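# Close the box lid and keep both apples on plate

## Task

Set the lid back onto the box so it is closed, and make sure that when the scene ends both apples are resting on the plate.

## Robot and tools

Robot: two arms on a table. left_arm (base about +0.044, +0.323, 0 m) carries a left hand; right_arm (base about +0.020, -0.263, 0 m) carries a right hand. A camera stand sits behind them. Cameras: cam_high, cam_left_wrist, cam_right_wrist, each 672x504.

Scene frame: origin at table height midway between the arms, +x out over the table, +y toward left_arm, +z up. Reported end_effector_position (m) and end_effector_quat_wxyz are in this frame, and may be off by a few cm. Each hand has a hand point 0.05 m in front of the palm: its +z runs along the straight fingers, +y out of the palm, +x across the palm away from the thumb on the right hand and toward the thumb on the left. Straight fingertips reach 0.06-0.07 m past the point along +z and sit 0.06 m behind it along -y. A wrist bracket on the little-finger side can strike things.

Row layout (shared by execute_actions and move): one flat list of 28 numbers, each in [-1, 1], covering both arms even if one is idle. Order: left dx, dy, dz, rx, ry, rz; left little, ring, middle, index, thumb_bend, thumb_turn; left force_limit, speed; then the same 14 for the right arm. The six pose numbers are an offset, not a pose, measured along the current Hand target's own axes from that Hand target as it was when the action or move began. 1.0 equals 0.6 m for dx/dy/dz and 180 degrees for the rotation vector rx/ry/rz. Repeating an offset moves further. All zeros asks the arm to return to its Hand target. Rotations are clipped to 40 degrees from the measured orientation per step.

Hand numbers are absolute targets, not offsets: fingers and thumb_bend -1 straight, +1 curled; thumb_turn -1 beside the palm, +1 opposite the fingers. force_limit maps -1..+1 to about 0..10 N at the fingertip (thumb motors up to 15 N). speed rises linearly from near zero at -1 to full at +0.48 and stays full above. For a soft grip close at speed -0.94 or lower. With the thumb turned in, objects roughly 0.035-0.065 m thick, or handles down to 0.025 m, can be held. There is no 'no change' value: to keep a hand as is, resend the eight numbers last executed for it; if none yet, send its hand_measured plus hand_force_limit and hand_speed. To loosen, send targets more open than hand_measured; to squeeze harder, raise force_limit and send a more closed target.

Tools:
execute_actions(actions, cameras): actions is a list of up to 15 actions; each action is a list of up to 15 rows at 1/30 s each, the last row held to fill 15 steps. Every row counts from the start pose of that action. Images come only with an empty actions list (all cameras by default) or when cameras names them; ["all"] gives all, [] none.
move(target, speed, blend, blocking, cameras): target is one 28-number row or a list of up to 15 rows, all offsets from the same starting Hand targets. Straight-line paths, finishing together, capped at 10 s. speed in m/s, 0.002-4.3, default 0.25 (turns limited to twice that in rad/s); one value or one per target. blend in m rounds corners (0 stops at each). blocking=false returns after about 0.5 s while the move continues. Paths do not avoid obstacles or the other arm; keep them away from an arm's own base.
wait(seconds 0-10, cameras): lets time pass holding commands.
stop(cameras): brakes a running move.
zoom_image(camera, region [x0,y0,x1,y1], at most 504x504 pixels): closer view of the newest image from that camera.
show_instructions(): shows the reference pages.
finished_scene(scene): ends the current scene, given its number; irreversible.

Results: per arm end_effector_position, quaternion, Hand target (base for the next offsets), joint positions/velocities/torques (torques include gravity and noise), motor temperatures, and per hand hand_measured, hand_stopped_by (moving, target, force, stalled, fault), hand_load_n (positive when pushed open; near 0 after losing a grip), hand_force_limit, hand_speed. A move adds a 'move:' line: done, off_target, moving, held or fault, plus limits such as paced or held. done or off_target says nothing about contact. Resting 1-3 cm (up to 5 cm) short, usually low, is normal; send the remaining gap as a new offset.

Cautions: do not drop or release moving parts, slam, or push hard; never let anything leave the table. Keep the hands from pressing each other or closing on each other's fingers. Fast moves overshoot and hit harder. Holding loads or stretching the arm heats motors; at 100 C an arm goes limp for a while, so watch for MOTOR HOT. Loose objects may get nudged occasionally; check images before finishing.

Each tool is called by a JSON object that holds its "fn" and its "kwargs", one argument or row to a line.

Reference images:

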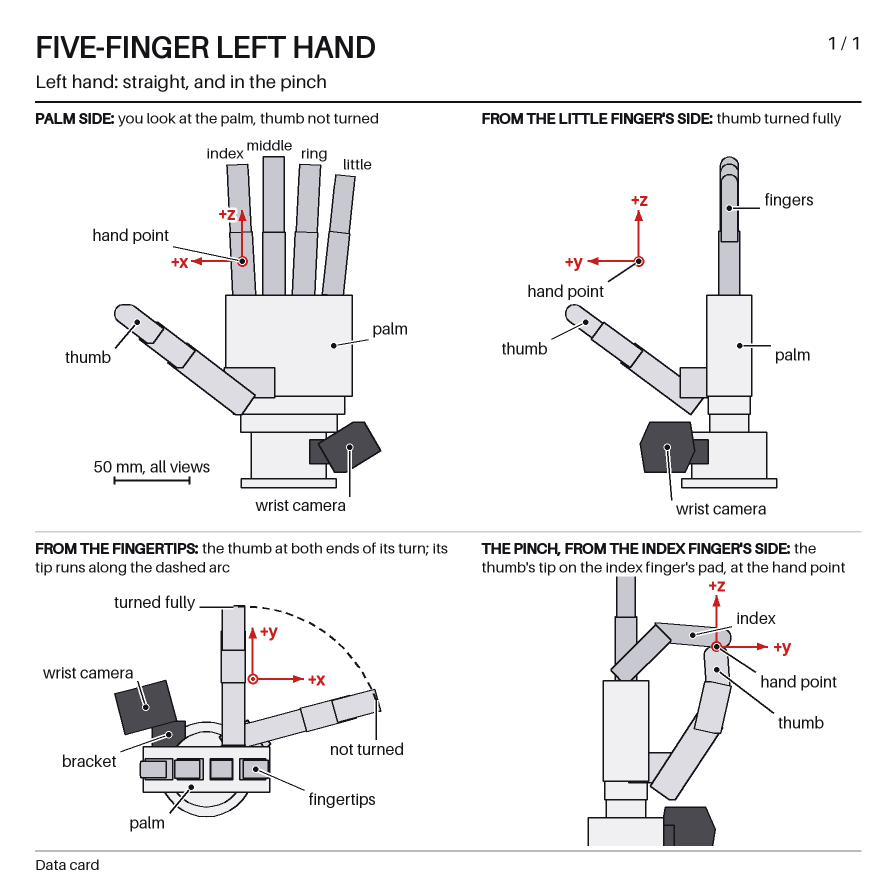

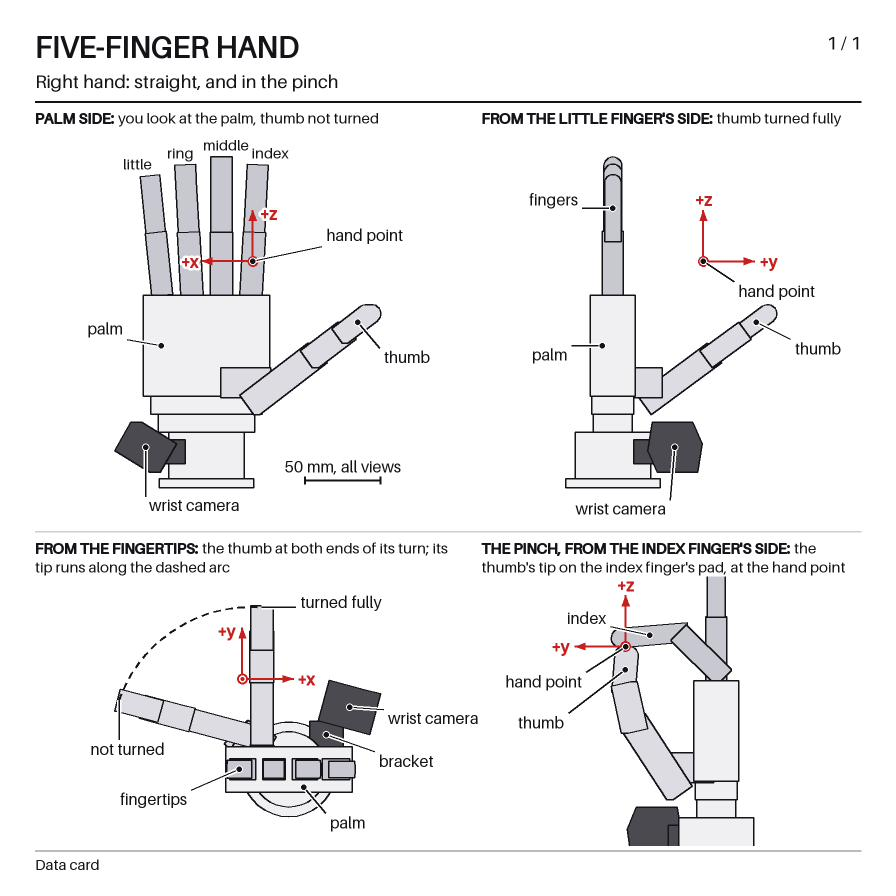

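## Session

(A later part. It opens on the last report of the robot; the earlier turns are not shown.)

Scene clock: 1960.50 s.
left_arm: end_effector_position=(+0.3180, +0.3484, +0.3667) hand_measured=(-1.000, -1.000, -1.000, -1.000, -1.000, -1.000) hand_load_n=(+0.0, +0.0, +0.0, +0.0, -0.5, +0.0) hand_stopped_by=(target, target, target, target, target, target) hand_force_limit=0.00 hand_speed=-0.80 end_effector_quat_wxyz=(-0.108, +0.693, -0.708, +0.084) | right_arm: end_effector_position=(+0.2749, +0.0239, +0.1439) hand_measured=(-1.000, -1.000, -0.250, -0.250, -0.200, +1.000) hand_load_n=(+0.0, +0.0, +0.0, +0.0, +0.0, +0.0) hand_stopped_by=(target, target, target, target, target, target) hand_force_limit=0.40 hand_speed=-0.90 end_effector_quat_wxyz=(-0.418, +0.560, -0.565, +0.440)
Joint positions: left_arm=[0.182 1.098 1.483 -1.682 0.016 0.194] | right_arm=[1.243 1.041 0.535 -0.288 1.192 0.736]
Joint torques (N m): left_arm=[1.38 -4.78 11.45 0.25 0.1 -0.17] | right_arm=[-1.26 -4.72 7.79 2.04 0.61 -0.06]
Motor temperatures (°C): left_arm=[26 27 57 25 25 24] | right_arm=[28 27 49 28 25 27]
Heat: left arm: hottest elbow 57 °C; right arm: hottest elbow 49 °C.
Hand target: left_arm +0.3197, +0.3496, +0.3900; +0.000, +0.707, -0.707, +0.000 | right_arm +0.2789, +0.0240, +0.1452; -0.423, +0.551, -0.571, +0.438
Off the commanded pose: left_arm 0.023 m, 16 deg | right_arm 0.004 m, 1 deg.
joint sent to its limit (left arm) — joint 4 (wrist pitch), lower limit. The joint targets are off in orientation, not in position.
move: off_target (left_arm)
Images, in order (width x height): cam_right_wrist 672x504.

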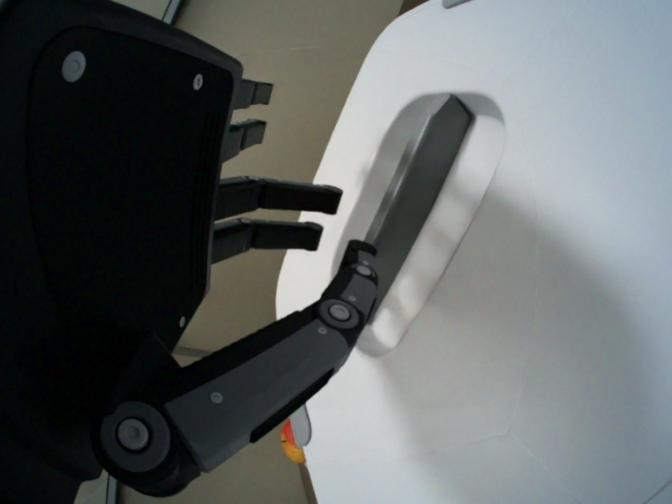

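{"fn": "move", "kwargs": {
  "target": [0,0,0,0,0,0,-1,-1,-1,-1,-1,-1,0,-0.8,0.0098,0.0528,0.0215,0,0,0,-1,-1,-0.25,-0.25,-0.2,1,0.4,-0.9],
  "speed": 0.06,
  "cameras": ["cam_right_wrist", "cam_left_wrist"]
}}

{"fn": "zoom_image", "kwargs": {
  "camera": "cam_left_wrist",
  "region": [220, 230, 430, 410]
}}

Scene clock: 1969.27 s.
left_arm: end_effector_position=(+0.3180, +0.3484, +0.3667) hand_measured=(-1.000, -1.000, -1.000, -1.000, -1.000, -1.000) hand_load_n=(+0.0, +0.0, +0.0, +0.0, +0.0, +0.0) hand_stopped_by=(target, target, target, target, target, target) hand_force_limit=0.00 hand_speed=-0.80 end_effector_quat_wxyz=(-0.108, +0.693, -0.708, +0.084) | right_arm: end_effector_position=(+0.2800, +0.0224, +0.1196) hand_measured=(-1.000, -1.000, -0.250, -0.250, -0.200, +1.000) hand_load_n=(+0.0, +0.0, -2.5, -0.5, -1.0, +0.0) hand_stopped_by=(target, target, target, target, target, target) hand_force_limit=0.40 hand_speed=-0.90 end_effector_quat_wxyz=(-0.429, +0.549, -0.571, +0.434)
Joint positions: left_arm=[0.182 1.098 1.483 -1.682 0.016 0.194] | right_arm=[1.225 1.086 0.469 -0.118 1.182 0.71]
Joint torques (N m): left_arm=[1.61 -4.84 11.55 0.2 0.1 -0.18] | right_arm=[-1.49 -3.66 6.69 2.04 0.33 -0.11]
Motor temperatures (°C): left_arm=[26 27 57 25 25 24] | right_arm=[28 27 49 28 25 27]
Heat: left arm: hottest elbow 57 °C; right arm: hottest elbow 49 °C.
Hand target: left_arm +0.3197, +0.3496, +0.3900; +0.000, +0.707, -0.707, +0.000 | right_arm +0.2830, +0.0180, +0.1111; -0.423, +0.551, -0.571, +0.438
Off the commanded pose: left_arm 0.023 m, 16 deg | right_arm 0.010 m, 1 deg.
joint sent to its limit (left arm) — joint 4 (wrist pitch), lower limit. The joint targets are off in orientation, not in position.
move: off_target (left_arm)
Images, in order (width x height): cam_left_wrist 672x504, cam_right_wrist 672x504.

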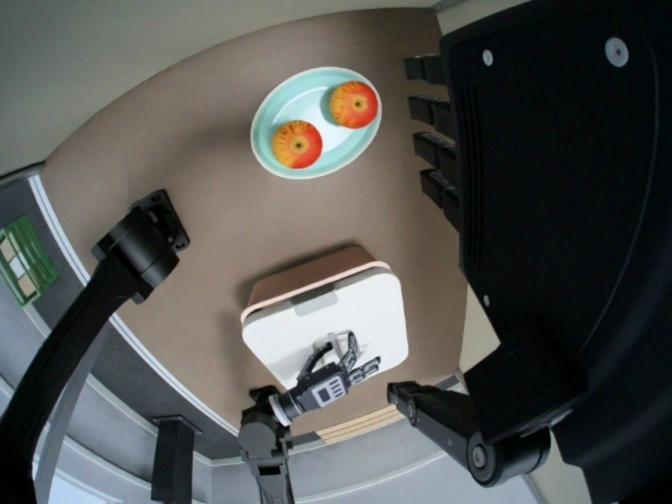

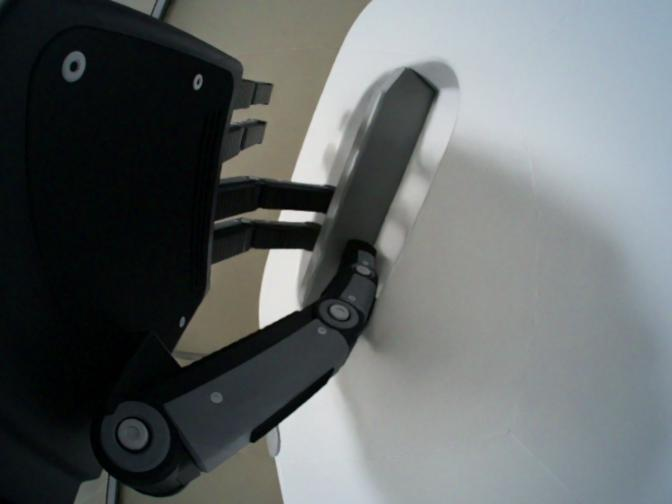

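Scaled by 2.400 from the camera's 672x504 image, which has a finer 960x720 frame.

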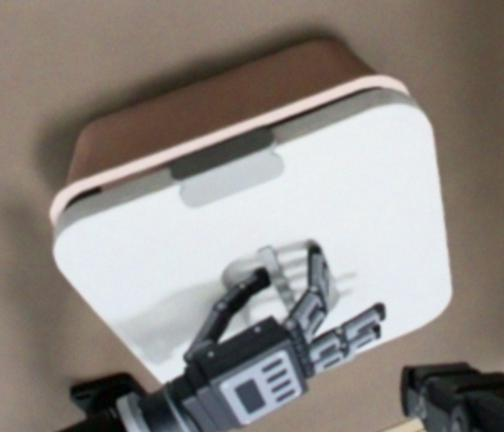

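{"fn": "move", "kwargs": {
  "target": [0,0,0,0,0,0,-1,-1,-1,-1,-1,-1,0,-0.8,0.025,-0.0002,0.0008,0,0,0,-1,-1,-0.25,-0.25,-0.2,1,0.4,-0.9],
  "speed": 0.05,
  "cameras": ["cam_right_wrist", "cam_left_wrist"]
}}

{"fn": "zoom_image", "kwargs": {
  "camera": "cam_left_wrist",
  "region": [220, 230, 430, 410]
}}

Scene clock: 1989.07 s.
left_arm: end_effector_position=(+0.3180, +0.3484, +0.3667) hand_measured=(-1.000, -1.000, -1.000, -1.000, -1.000, -1.000) hand_load_n=(+0.0, +0.0, +0.0, +0.0, +0.0, +0.0) hand_stopped_by=(target, target, target, target, target, target) hand_force_limit=0.00 hand_speed=-0.80 end_effector_quat_wxyz=(-0.108, +0.693, -0.708, +0.084) | right_arm: end_effector_position=(+0.2807, +0.0122, +0.1189) hand_measured=(-1.000, -1.000, -0.250, -0.250, -0.200, +1.000) hand_load_n=(+0.0, +0.0, -1.0, +0.0, -1.0, +0.0) hand_stopped_by=(target, target, target, target, target, target) hand_force_limit=0.40 hand_speed=-0.90 end_effector_quat_wxyz=(-0.432, +0.547, -0.573, +0.431)
Joint positions: left_arm=[0.182 1.098 1.483 -1.682 0.016 0.194] | right_arm=[1.208 1.049 0.439 -0.094 1.166 0.688]
Joint torques (N m): left_arm=[1.55 -4.78 11.51 0.23 0.08 -0.19] | right_arm=[-1.67 -4.37 6.31 1.66 0.41 -0.28]
Motor temperatures (°C): left_arm=[26 27 57 25 25 24] | right_arm=[28 27 47 28 25 27]
Heat: left arm: hottest elbow 57 °C; right arm: hottest elbow 47 °C.
Hand target: left_arm +0.3197, +0.3496, +0.3900; +0.000, +0.707, -0.707, +0.000 | right_arm +0.2829, +0.0030, +0.1112; -0.423, +0.551, -0.571, +0.438
Off the commanded pose: left_arm 0.023 m, 16 deg | right_arm 0.012 m, 1 deg.
joint sent to its limit (left arm) — joint 4 (wrist pitch), lower limit. The joint targets are off in orientation, not in position.
move: off_target (left_arm, right_arm)
Images, in order (width x height): cam_left_wrist 672x504, cam_right_wrist 672x504.

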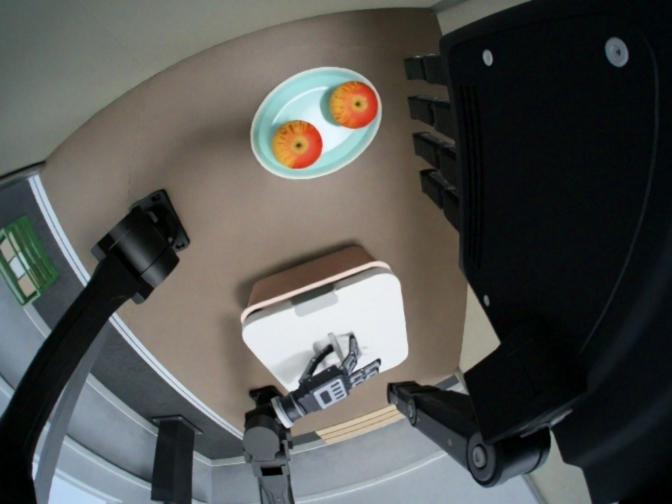

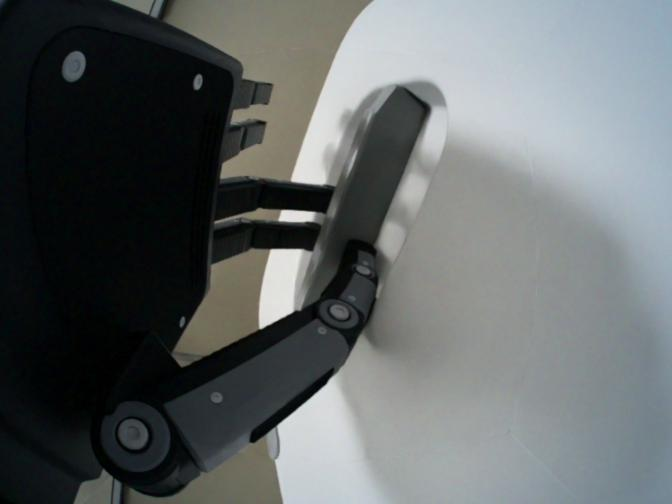

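Scaled by 2.400 from the camera's 672x504 image, which has a finer 960x720 frame.

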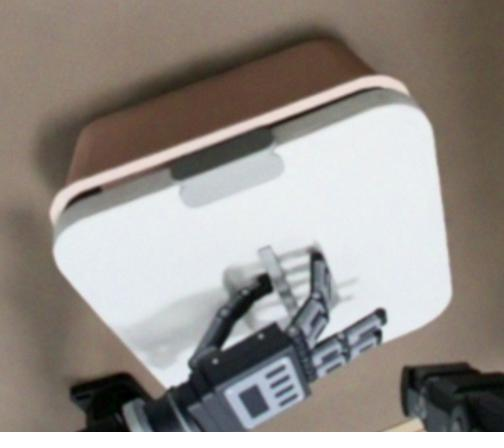

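{"fn": "move", "kwargs": {
  "target": [0,0,0,0,0,0,-1,-1,-1,-1,-1,-1,0,-0.8,0.0167,-0.0002,0.0006,0,0,0,-1,-1,-0.25,-0.25,-0.2,1,0.4,-0.9],
  "speed": 0.05,
  "cameras": ["cam_right_wrist"]
}}

Scene clock: 1997.97 s.
left_arm: end_effector_position=(+0.3180, +0.3484, +0.3667) hand_measured=(-1.000, -1.000, -1.000, -1.000, -1.000, -1.000) hand_load_n=(+0.0, +0.0, +0.0, +0.0, +0.0, +0.0) hand_stopped_by=(target, target, target, target, target, target) hand_force_limit=0.00 hand_speed=-0.80 end_effector_quat_wxyz=(-0.108, +0.693, -0.708, +0.084) | right_arm: end_effector_position=(+0.2810, +0.0016, +0.1181) hand_measured=(-1.000, -1.000, -0.250, -0.250, -0.200, +1.000) hand_load_n=(+0.0, +0.0, -1.0, +0.0, -1.0, +0.0) hand_stopped_by=(target, target, target, target, target, target) hand_force_limit=0.40 hand_speed=-0.90 end_effector_quat_wxyz=(-0.431, +0.548, -0.573, +0.432)
Joint positions: left_arm=[0.182 1.098 1.483 -1.682 0.016 0.194] | right_arm=[1.193 1.014 0.414 -0.086 1.155 0.664]
Joint torques (N m): left_arm=[1.67 -4.6 11.52 0.27 0.08 -0.18] | right_arm=[-1.61 -3.96 6.42 1.72 0.39 -0.24]
Motor temperatures (°C): left_arm=[26 27 57 25 25 24] | right_arm=[28 27 47 28 25 27]
Heat: left arm: hottest elbow 57 °C; right arm: hottest elbow 47 °C.
Hand target: left_arm +0.3197, +0.3496, +0.3900; +0.000, +0.707, -0.707, +0.000 | right_arm +0.2830, -0.0070, +0.1112; -0.423, +0.551, -0.571, +0.438
Off the commanded pose: left_arm 0.023 m, 16 deg | right_arm 0.011 m, 1 deg.
joint sent to its limit (left arm) — joint 4 (wrist pitch), lower limit. The joint targets are off in orientation, not in position.
move: off_target (left_arm, right_arm)
Images, in order (width x height): cam_right_wrist 672x504.

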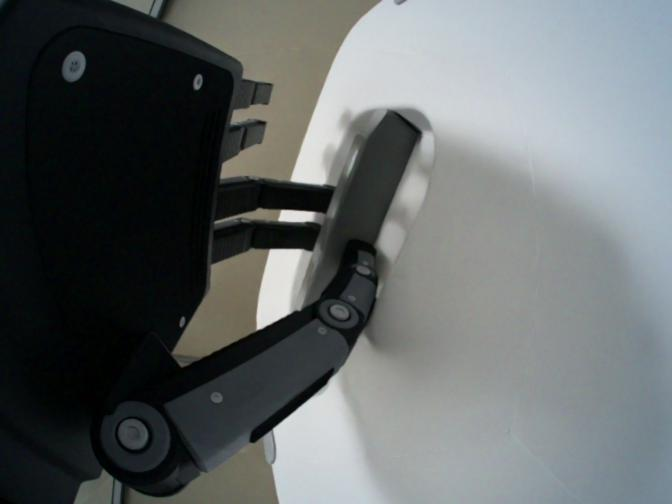

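{"fn": "move", "kwargs": {
  "target": [0,0,0,0,0,0,-1,-1,-1,-1,-1,-1,0,-0.8,0,0,0,0,0,0,-1,-1,0.3,0.3,-0.2,1,-0.5,-0.9]
}}

{"fn": "move", "kwargs": {
  "target": [0,0,0,0,0,0,-1,-1,-1,-1,-1,-1,0,-0.8,0,0,0,0,0,0,-1,-1,0.45,0.45,-0.2,1,0.3,-0.94]
}}

Scene clock: 2003.97 s.
left_arm: end_effector_position=(+0.3180, +0.3484, +0.3667) hand_measured=(-1.000, -1.000, -1.000, -1.000, -1.000, -1.000) hand_load_n=(+0.0, +0.0, +0.0, +0.0, +0.0, +0.0) hand_stopped_by=(target, target, target, target, target, target) hand_force_limit=0.00 hand_speed=-0.80 end_effector_quat_wxyz=(-0.108, +0.693, -0.708, +0.084) | right_arm: end_effector_position=(+0.2822, -0.0014, +0.1180) hand_measured=(-1.000, -1.000, +0.094, +0.140, -0.200, +1.000) hand_load_n=(+0.0, +0.0, +0.5, +4.0, +1.0, +0.0) hand_stopped_by=(target, target, force, force, target, target) hand_force_limit=-0.50 hand_speed=-0.90 end_effector_quat_wxyz=(-0.428, +0.547, -0.572, +0.436)
Joint positions: left_arm=[0.182 1.098 1.483 -1.682 0.016 0.194] | right_arm=[1.189 1.012 0.412 -0.085 1.159 0.657]
Joint torques (N m): left_arm=[1.67 -4.78 11.54 0.2 0.11 -0.19] | right_arm=[-1.2 -3.78 6.54 1.72 0.21 -0.18]
Motor temperatures (°C): left_arm=[26 27 57 25 25 24] | right_arm=[28 27 47 28 25 27]
Heat: left arm: hottest elbow 57 °C; right arm: hottest elbow 47 °C.
Hand target: left_arm +0.3197, +0.3496, +0.3900; +0.000, +0.707, -0.707, +0.000 | right_arm +0.2829, -0.0071, +0.1111; -0.423, +0.551, -0.571, +0.438
Off the commanded pose: left_arm 0.023 m, 16 deg | right_arm 0.009 m, 1 deg.
joint sent to its limit (left arm) — joint 4 (wrist pitch), lower limit. The joint targets are off in orientation, not in position.
move: off_target (left_arm)

Scene clock: 2004.47 s.
left_arm: end_effector_position=(+0.3180, +0.3484, +0.3667) hand_measured=(-1.000, -1.000, -1.000, -1.000, -1.000, -1.000) hand_load_n=(+0.0, -0.5, +0.0, +0.0, +0.0, +0.0) hand_stopped_by=(target, target, target, target, target, target) hand_force_limit=0.00 hand_speed=-0.80 end_effector_quat_wxyz=(-0.108, +0.693, -0.708, +0.084) | right_arm: end_effector_position=(+0.2822, -0.0014, +0.1180) hand_measured=(-1.000, -1.000, +0.114, +0.148, -0.200, +1.000) hand_load_n=(+0.0, -0.5, +7.5, +5.0, +2.5, +0.0) hand_stopped_by=(target, target, force, force, target, target) hand_force_limit=0.30 hand_speed=-0.94 end_effector_quat_wxyz=(-0.428, +0.547, -0.572, +0.436)
Joint positions: left_arm=[0.182 1.098 1.483 -1.682 0.016 0.194] | right_arm=[1.189 1.012 0.412 -0.085 1.159 0.656]
Joint torques (N m): left_arm=[1.49 -4.72 11.54 0.29 0.1 -0.18] | right_arm=[-1.26 -3.78 6.56 1.72 0.21 -0.18]
Motor temperatures (°C): left_arm=[26 27 57 25 25 24] | right_arm=[28 27 47 28 25 27]
Heat: left arm: hottest elbow 57 °C; right arm: hottest elbow 47 °C.
Hand target: left_arm +0.3197, +0.3496, +0.3900; +0.000, +0.707, -0.707, +0.000 | right_arm +0.2829, -0.0070, +0.1111; -0.423, +0.551, -0.571, +0.438
Off the commanded pose: left_arm 0.023 m, 16 deg | right_arm 0.009 m, 1 deg.
joint sent to its limit (left arm) — joint 4 (wrist pitch), lower limit. The joint targets are off in orientation, not in position.
move: off_target (left_arm)

{"fn": "move", "kwargs": {
  "target": [0,0,0,0,0,0,-1,-1,-1,-1,-1,-1,0,-0.8,-0.0256,-0.125,-0.017,0,0,0,-1,-1,0.45,0.45,-0.2,1,0.3,-0.94],
  "speed": 0.08,
  "cameras": ["all"]
}}

{"fn": "zoom_image", "kwargs": {
  "camera": "cam_left_wrist",
  "region": [220, 230, 430, 410]
}}

{"fn": "zoom_image", "kwargs": {
  "camera": "cam_high",
  "region": [170, 150, 340, 280]
}}

Scene clock: 2013.40 s.
left_arm: end_effector_position=(+0.3180, +0.3484, +0.3667) hand_measured=(-1.000, -1.000, -1.000, -1.000, -1.000, -1.000) hand_load_n=(+0.0, +0.0, +0.0, +0.0, +0.0, +0.0) hand_stopped_by=(target, target, target, target, target, target) hand_force_limit=0.00 hand_speed=-0.80 end_effector_quat_wxyz=(-0.108, +0.693, -0.708, +0.084) | right_arm: end_effector_position=(+0.2804, -0.0081, +0.1481) hand_measured=(-1.000, -1.000, +0.114, +0.148, -0.202, +1.000) hand_load_n=(+0.0, +0.0, +3.5, +5.5, +6.0, +0.0) hand_stopped_by=(target, target, force, force, target, target) hand_force_limit=0.30 hand_speed=-0.94 end_effector_quat_wxyz=(-0.400, +0.576, -0.557, +0.445)
Joint positions: left_arm=[0.182 1.098 1.483 -1.682 0.016 0.194] | right_arm=[1.179 0.934 0.495 -0.304 1.137 0.624]
Joint torques (N m): left_arm=[1.61 -4.6 11.49 0.2 0.09 -0.18] | right_arm=[-1.55 -4.66 13.46 0.98 0.77 -0.12]
Motor temperatures (°C): left_arm=[26 27 57 25 25 24] | right_arm=[28 27 46 28 25 27]
Heat: left arm: hottest elbow 57 °C; right arm: hottest elbow 46 °C.
Hand target: left_arm +0.3197, +0.3496, +0.3900; +0.000, +0.707, -0.707, +0.000 | right_arm +0.2931, +0.0080, +0.1863; -0.423, +0.551, -0.571, +0.438
Off the commanded pose: left_arm 0.023 m, 16 deg | right_arm 0.043 m, 4 deg.
joint sent to its limit (left arm) — joint 4 (wrist pitch), lower limit. The joint targets are off in orientation, not in position.
move: off_target (left_arm, right_arm)

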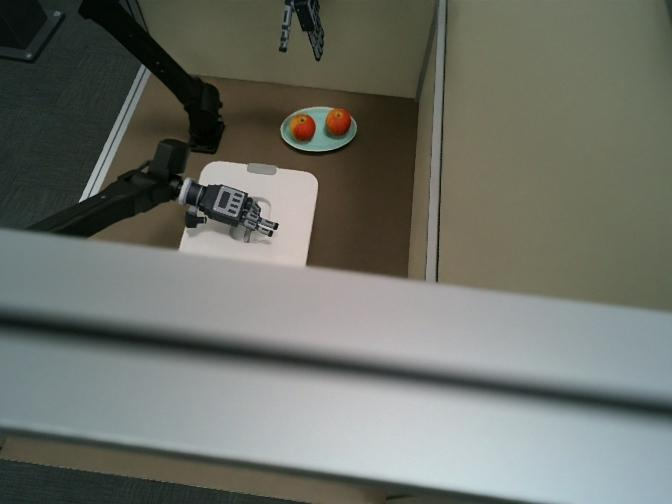

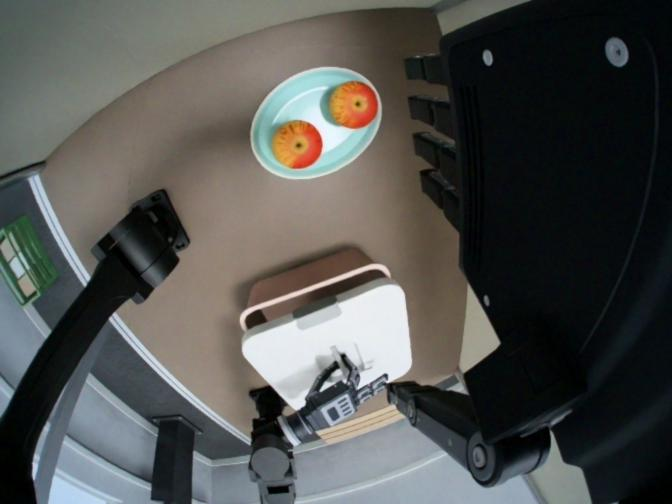

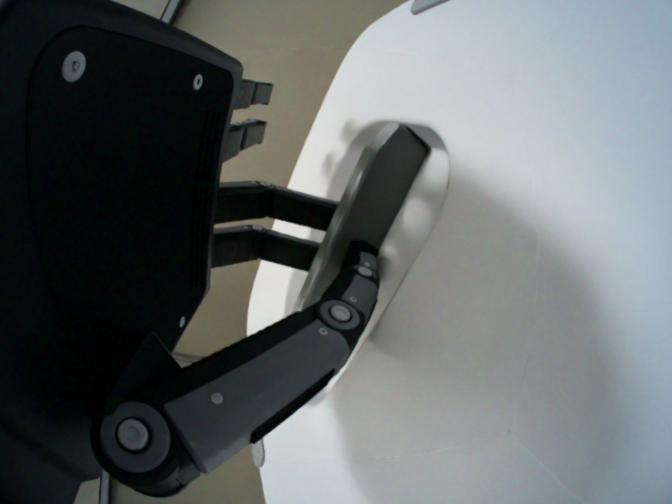

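Scaled by 2.400 from the camera's 672x504 image, which has a finer 960x720 frame.

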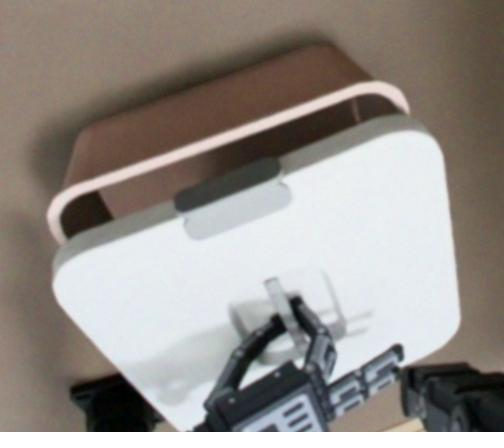

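Scaled by 2.965 from the camera's 672x504 image, which has a finer 960x720 frame.

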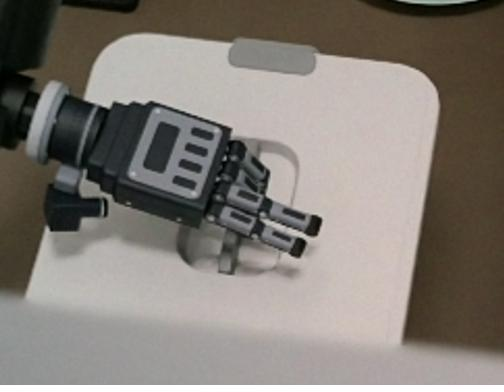

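{"fn": "zoom_image", "kwargs": {
  "camera": "cam_left_wrist",
  "region": [236, 255, 336, 345]
}}

{"fn": "zoom_image", "kwargs": {
  "camera": "cam_left_wrist",
  "region": [320, 240, 420, 330]
}}

Scaled by 5.040 from the camera's 672x504 image, which has a finer 960x720 frame.

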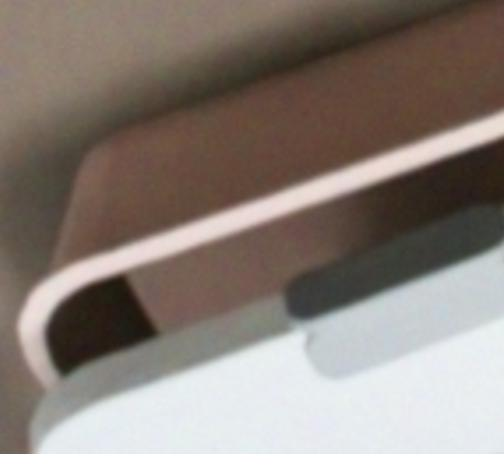

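Scaled by 5.040 from the camera's 672x504 image, which has a finer 960x720 frame.

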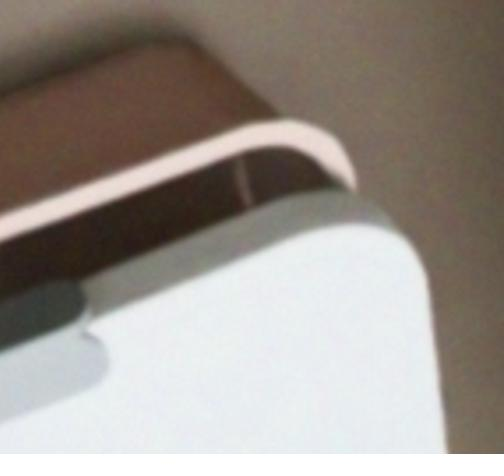

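{"fn": "move", "kwargs": {
  "target": [0,0,0,0,0,0,-1,-1,-1,-1,-1,-1,0,-0.8,0.1167,-0.0493,-0.009,0,0,0,-1,-1,0.45,0.45,-0.2,1,0.3,-0.94],
  "speed": 0.12,
  "cameras": ["all"]
}}

{"fn": "zoom_image", "kwargs": {
  "camera": "cam_high",
  "region": [180, 150, 330, 262]
}}

{"fn": "zoom_image", "kwargs": {
  "camera": "cam_left_wrist",
  "region": [220, 230, 430, 410]
}}

Scene clock: 2063.53 s.
left_arm: end_effector_position=(+0.3180, +0.3484, +0.3667) hand_measured=(-1.000, -1.000, -1.000, -1.000, -1.000, -1.000) hand_load_n=(+0.5, +0.0, +0.0, +0.5, +0.0, +0.0) hand_stopped_by=(target, target, target, target, target, target) hand_force_limit=0.00 hand_speed=-0.80 end_effector_quat_wxyz=(-0.108, +0.693, -0.708, +0.084) | right_arm: end_effector_position=(+0.2898, -0.0607, +0.2066) hand_measured=(-1.000, -1.000, +0.114, +0.148, -0.202, +1.000) hand_load_n=(+0.0, +0.0, +3.0, +6.0, +5.5, +0.5) hand_stopped_by=(target, target, force, force, target, target) hand_force_limit=0.30 hand_speed=-0.94 end_effector_quat_wxyz=(-0.420, +0.557, -0.568, +0.436)
Joint positions: left_arm=[0.182 1.098 1.483 -1.682 0.016 0.194] | right_arm=[1.043 0.648 0.495 -0.391 1.029 0.469]
Joint torques (N m): left_arm=[1.61 -4.54 11.52 0.27 0.09 -0.17] | right_arm=[-1.14 -1.08 10.37 1.22 0.54 -0.11]
Motor temperatures (°C): left_arm=[26 27 57 25 25 24] | right_arm=[28 27 55 28 25 27]
Heat: left arm: hottest elbow 57 °C; right arm: hottest elbow 55 °C.
Hand target: left_arm +0.3197, +0.3496, +0.3900; +0.000, +0.707, -0.707, +0.000 | right_arm +0.2931, -0.0621, +0.2163; -0.423, +0.551, -0.571, +0.438
Off the commanded pose: left_arm 0.023 m, 16 deg | right_arm 0.010 m, 1 deg.
joint sent to its limit (left arm) — joint 4 (wrist pitch), lower limit. The joint targets are off in orientation, not in position.
move: off_target (left_arm)

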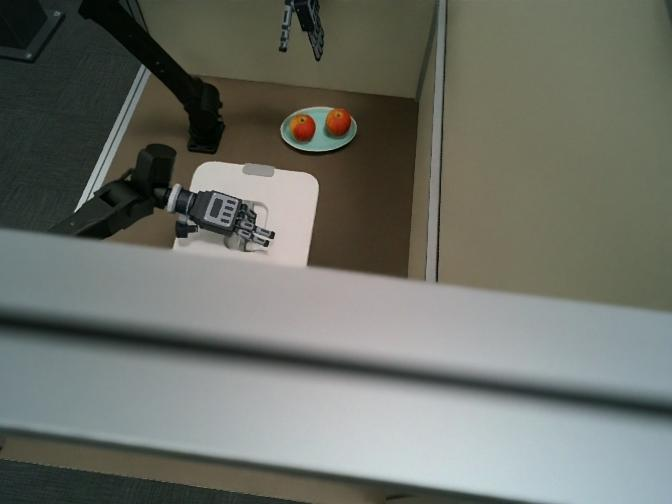

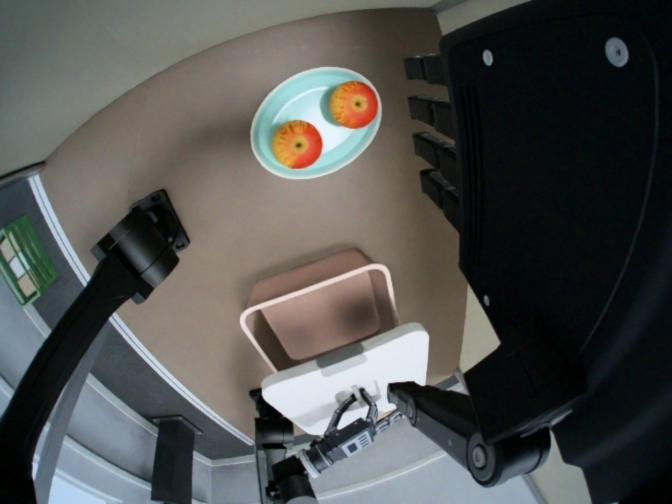

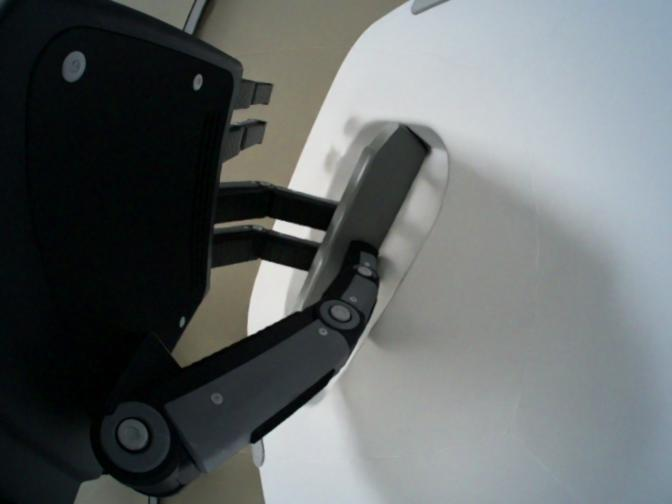

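Scaled by 3.360 from the camera's 672x504 image, which has a finer 960x720 frame.

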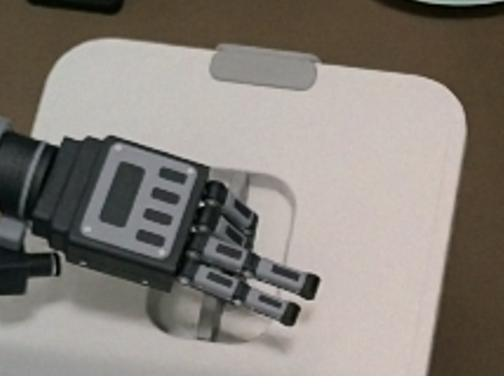

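Scaled by 2.400 from the camera's 672x504 image, which has a finer 960x720 frame.

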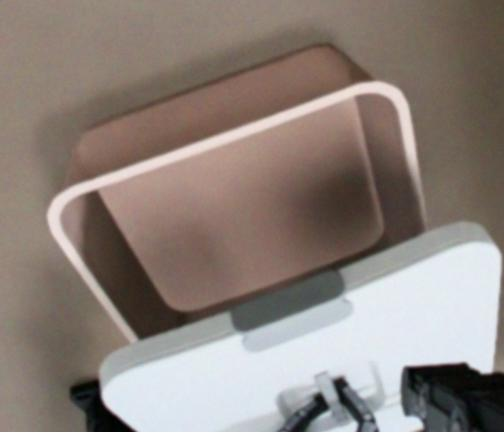

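{"fn": "zoom_image", "kwargs": {
  "camera": "cam_left_wrist",
  "region": [230, 255, 330, 375]
}}

{"fn": "zoom_image", "kwargs": {
  "camera": "cam_left_wrist",
  "region": [320, 245, 420, 345]
}}

Scaled by 4.200 from the camera's 672x504 image, which has a finer 960x720 frame.

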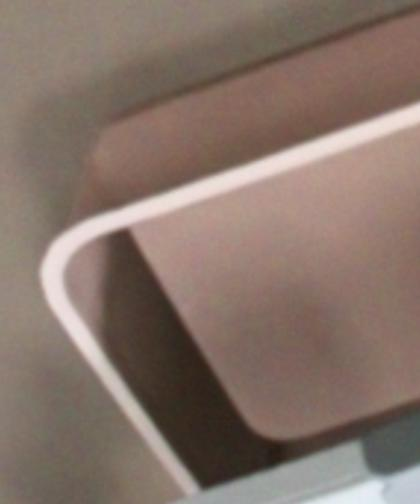

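Scaled by 5.040 from the camera's 672x504 image, which has a finer 960x720 frame.

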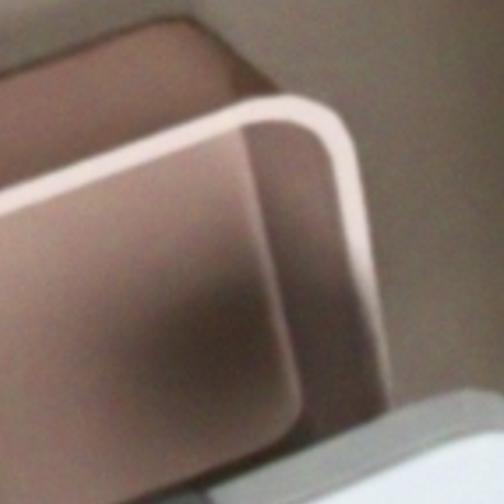

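{"fn": "move", "kwargs": {
  "target": [0,0,0,0,0,0,-1,-1,-1,-1,-1,-1,0,-0.8,0.0917,0.0717,0.0225,0,0,0,-1,-1,0.45,0.45,-0.2,1,0.3,-0.94],
  "speed": 0.12,
  "cameras": ["all"]
}}

{"fn": "zoom_image", "kwargs": {
  "camera": "cam_high",
  "region": [180, 150, 330, 262]
}}

{"fn": "zoom_image", "kwargs": {
  "camera": "cam_left_wrist",
  "region": [220, 230, 450, 430]
}}

Scene clock: 2109.87 s.
left_arm: end_effector_position=(+0.3180, +0.3484, +0.3667) hand_measured=(-1.000, -1.000, -1.000, -1.000, -1.000, -1.000) hand_load_n=(+0.0, +0.0, +0.0, +0.0, +0.0, +0.0) hand_stopped_by=(target, target, target, target, target, target) hand_force_limit=0.00 hand_speed=-0.80 end_effector_quat_wxyz=(-0.108, +0.693, -0.708, +0.084) | right_arm: end_effector_position=(+0.2864, -0.1200, +0.1557) hand_measured=(-1.000, -1.000, +0.114, +0.148, -0.202, +1.000) hand_load_n=(+0.0, +0.0, +3.0, +6.0, +5.5, +0.5) hand_stopped_by=(target, target, force, force, target, target) hand_force_limit=0.30 hand_speed=-0.94 end_effector_quat_wxyz=(-0.404, +0.569, -0.567, +0.437)
Joint positions: left_arm=[0.182 1.098 1.483 -1.682 0.016 0.194] | right_arm=[0.872 0.452 0.316 -0.338 0.878 0.335]
Joint torques (N m): left_arm=[1.67 -4.84 11.49 0.23 0.1 -0.18] | right_arm=[-1.14 0.56 10.11 2.82 0.41 -0.14]
Motor temperatures (°C): left_arm=[26 27 57 25 25 24] | right_arm=[28 26 54 28 25 27]
Heat: left arm: hottest elbow 57 °C; right arm: hottest elbow 54 °C.
Hand target: left_arm +0.3197, +0.3496, +0.3900; +0.000, +0.707, -0.707, +0.000 | right_arm +0.2931, -0.1172, +0.1713; -0.423, +0.551, -0.571, +0.438
Off the commanded pose: left_arm 0.023 m, 16 deg | right_arm 0.017 m, 3 deg.
joint sent to its limit (left arm) — joint 4 (wrist pitch), lower limit. The joint targets are off in orientation, not in position.
move: off_target (left_arm, right_arm)

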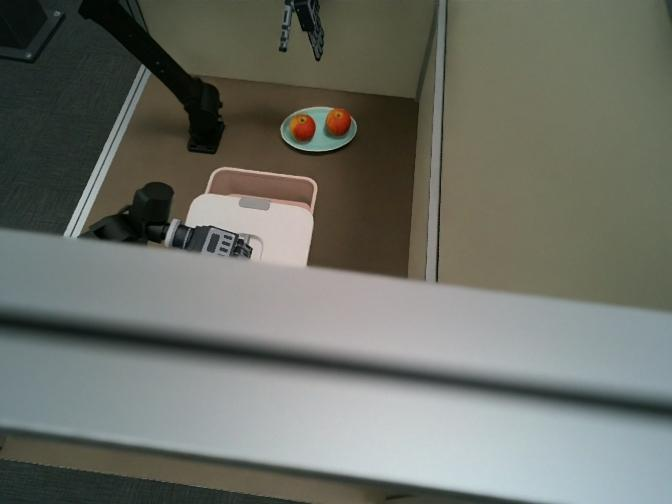

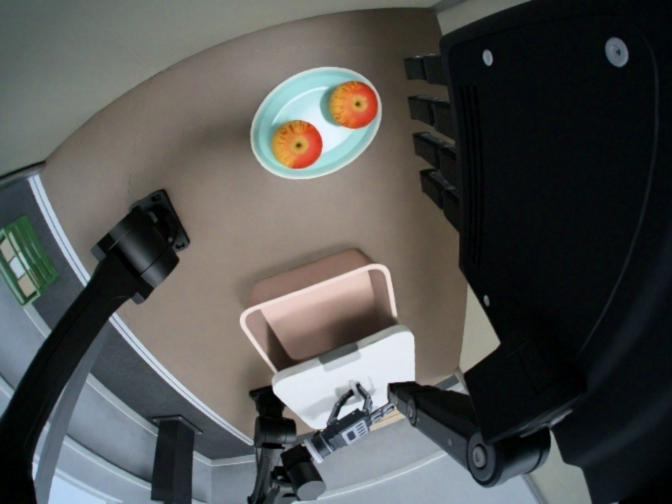

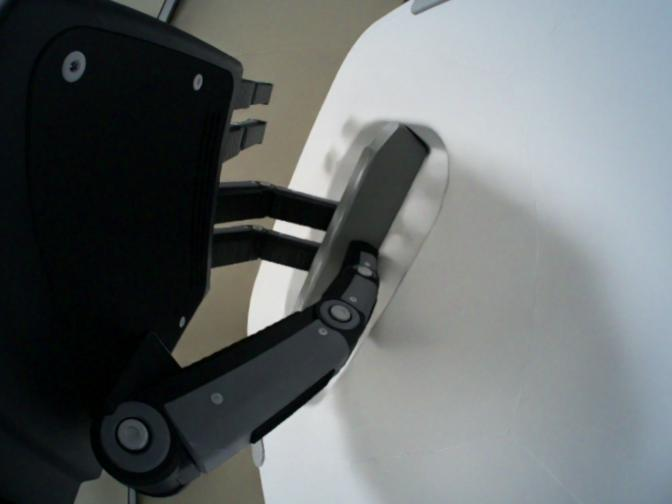

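Scaled by 3.360 from the camera's 672x504 image, which has a finer 960x720 frame.

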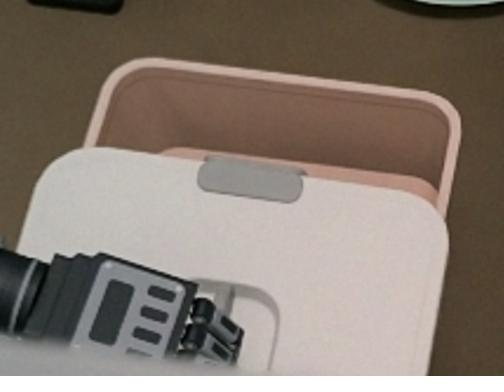

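Scaled by 2.191 from the camera's 672x504 image, which has a finer 960x720 frame.

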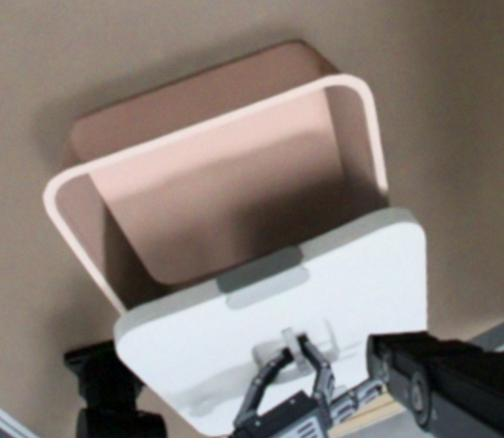

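{"fn": "zoom_image", "kwargs": {
  "camera": "cam_high",
  "region": [185, 160, 325, 240]
}}

{"fn": "zoom_image", "kwargs": {
  "camera": "cam_left_wrist",
  "region": [265, 310, 425, 430]
}}

Scaled by 3.600 from the camera's 672x504 image, which has a finer 960x720 frame.

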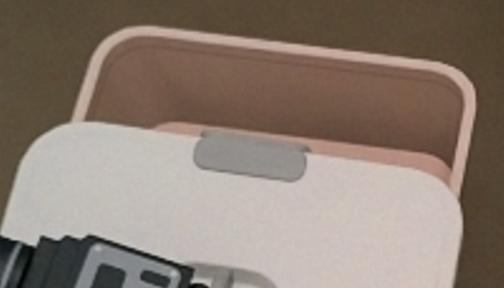

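Scaled by 3.150 from the camera's 672x504 image, which has a finer 960x720 frame.

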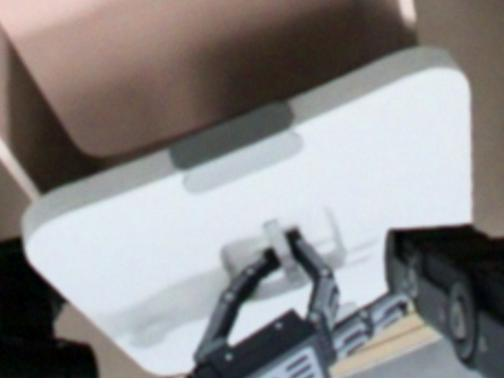

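{"fn": "move", "kwargs": {
  "target": [0,0,0,0,0,0,-1,-1,-1,-1,-1,-1,0,-0.8,-0.2416,0.0141,-0.0121,0,0,0,-1,-1,0.45,0.45,-0.2,1,0.3,-0.94],
  "speed": 0.12,
  "cameras": ["all"]
}}

{"fn": "zoom_image", "kwargs": {
  "camera": "cam_high",
  "region": [185, 150, 325, 240]
}}

{"fn": "zoom_image", "kwargs": {
  "camera": "cam_left_wrist",
  "region": [230, 250, 410, 350]
}}

Scene clock: 2212.37 s.
left_arm: end_effector_position=(+0.3180, +0.3484, +0.3667) hand_measured=(-1.000, -1.000, -1.000, -1.000, -1.000, -1.000) hand_load_n=(+0.0, +0.0, +0.0, +0.0, +0.0, +0.0) hand_stopped_by=(target, target, target, target, target, target) hand_force_limit=0.00 hand_speed=-0.80 end_effector_quat_wxyz=(-0.108, +0.693, -0.708, +0.084) | right_arm: end_effector_position=(+0.2788, -0.0029, +0.1272) hand_measured=(-1.000, -1.000, +0.114, +0.148, -0.202, +1.000) hand_load_n=(-0.5, +0.0, +3.5, +6.0, +5.5, +0.0) hand_stopped_by=(target, target, force, force, target, target) hand_force_limit=0.30 hand_speed=-0.94 end_effector_quat_wxyz=(-0.382, +0.581, -0.556, +0.455)
Joint positions: left_arm=[0.182 1.098 1.483 -1.682 0.016 0.194] | right_arm=[1.198 1.019 0.501 -0.316 1.163 0.681]
Joint torques (N m): left_arm=[1.49 -4.89 11.54 0.18 0.09 -0.18] | right_arm=[0.44 -4.89 12.9 2.18 1.04 0]
Motor temperatures (°C): left_arm=[26 27 57 25 25 24] | right_arm=[28 26 52 28 25 27]
Heat: left arm: hottest elbow 57 °C; right arm: hottest elbow 52 °C.
Hand target: left_arm +0.3197, +0.3496, +0.3900; +0.000, +0.707, -0.707, +0.000 | right_arm +0.2890, +0.0281, +0.1649; -0.423, +0.551, -0.571, +0.438
Off the commanded pose: left_arm 0.023 m, 16 deg | right_arm 0.050 m, 6 deg.
joint sent to its limit (left arm) — joint 4 (wrist pitch), lower limit. The joint targets are off in orientation, not in position.
move: off_target (left_arm, right_arm)

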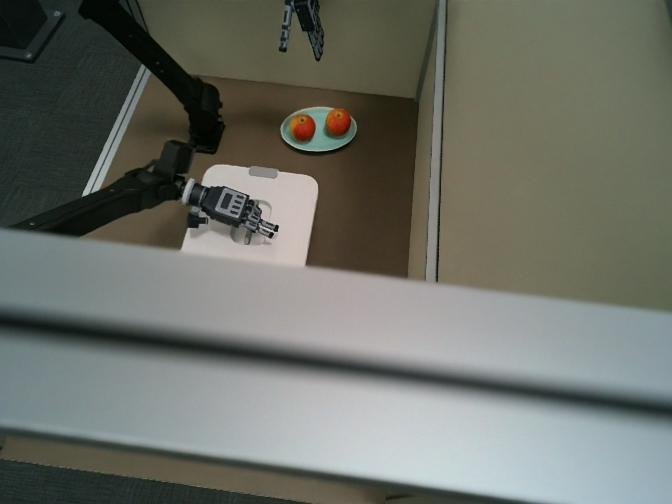

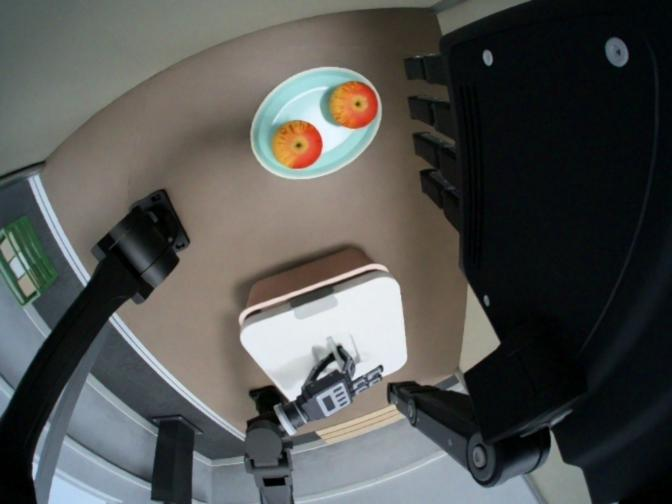

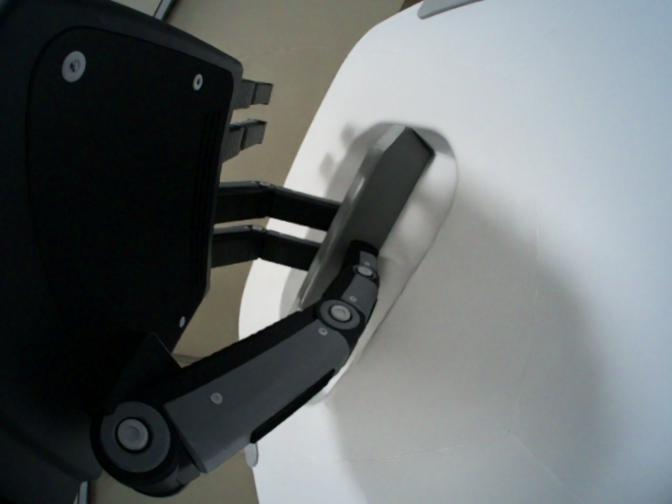

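Scaled by 3.600 from the camera's 672x504 image, which has a finer 960x720 frame.

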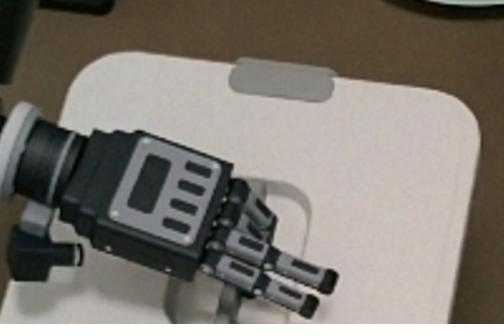

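Scaled by 2.800 from the camera's 672x504 image, which has a finer 960x720 frame.

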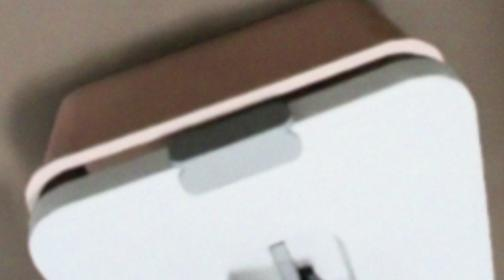

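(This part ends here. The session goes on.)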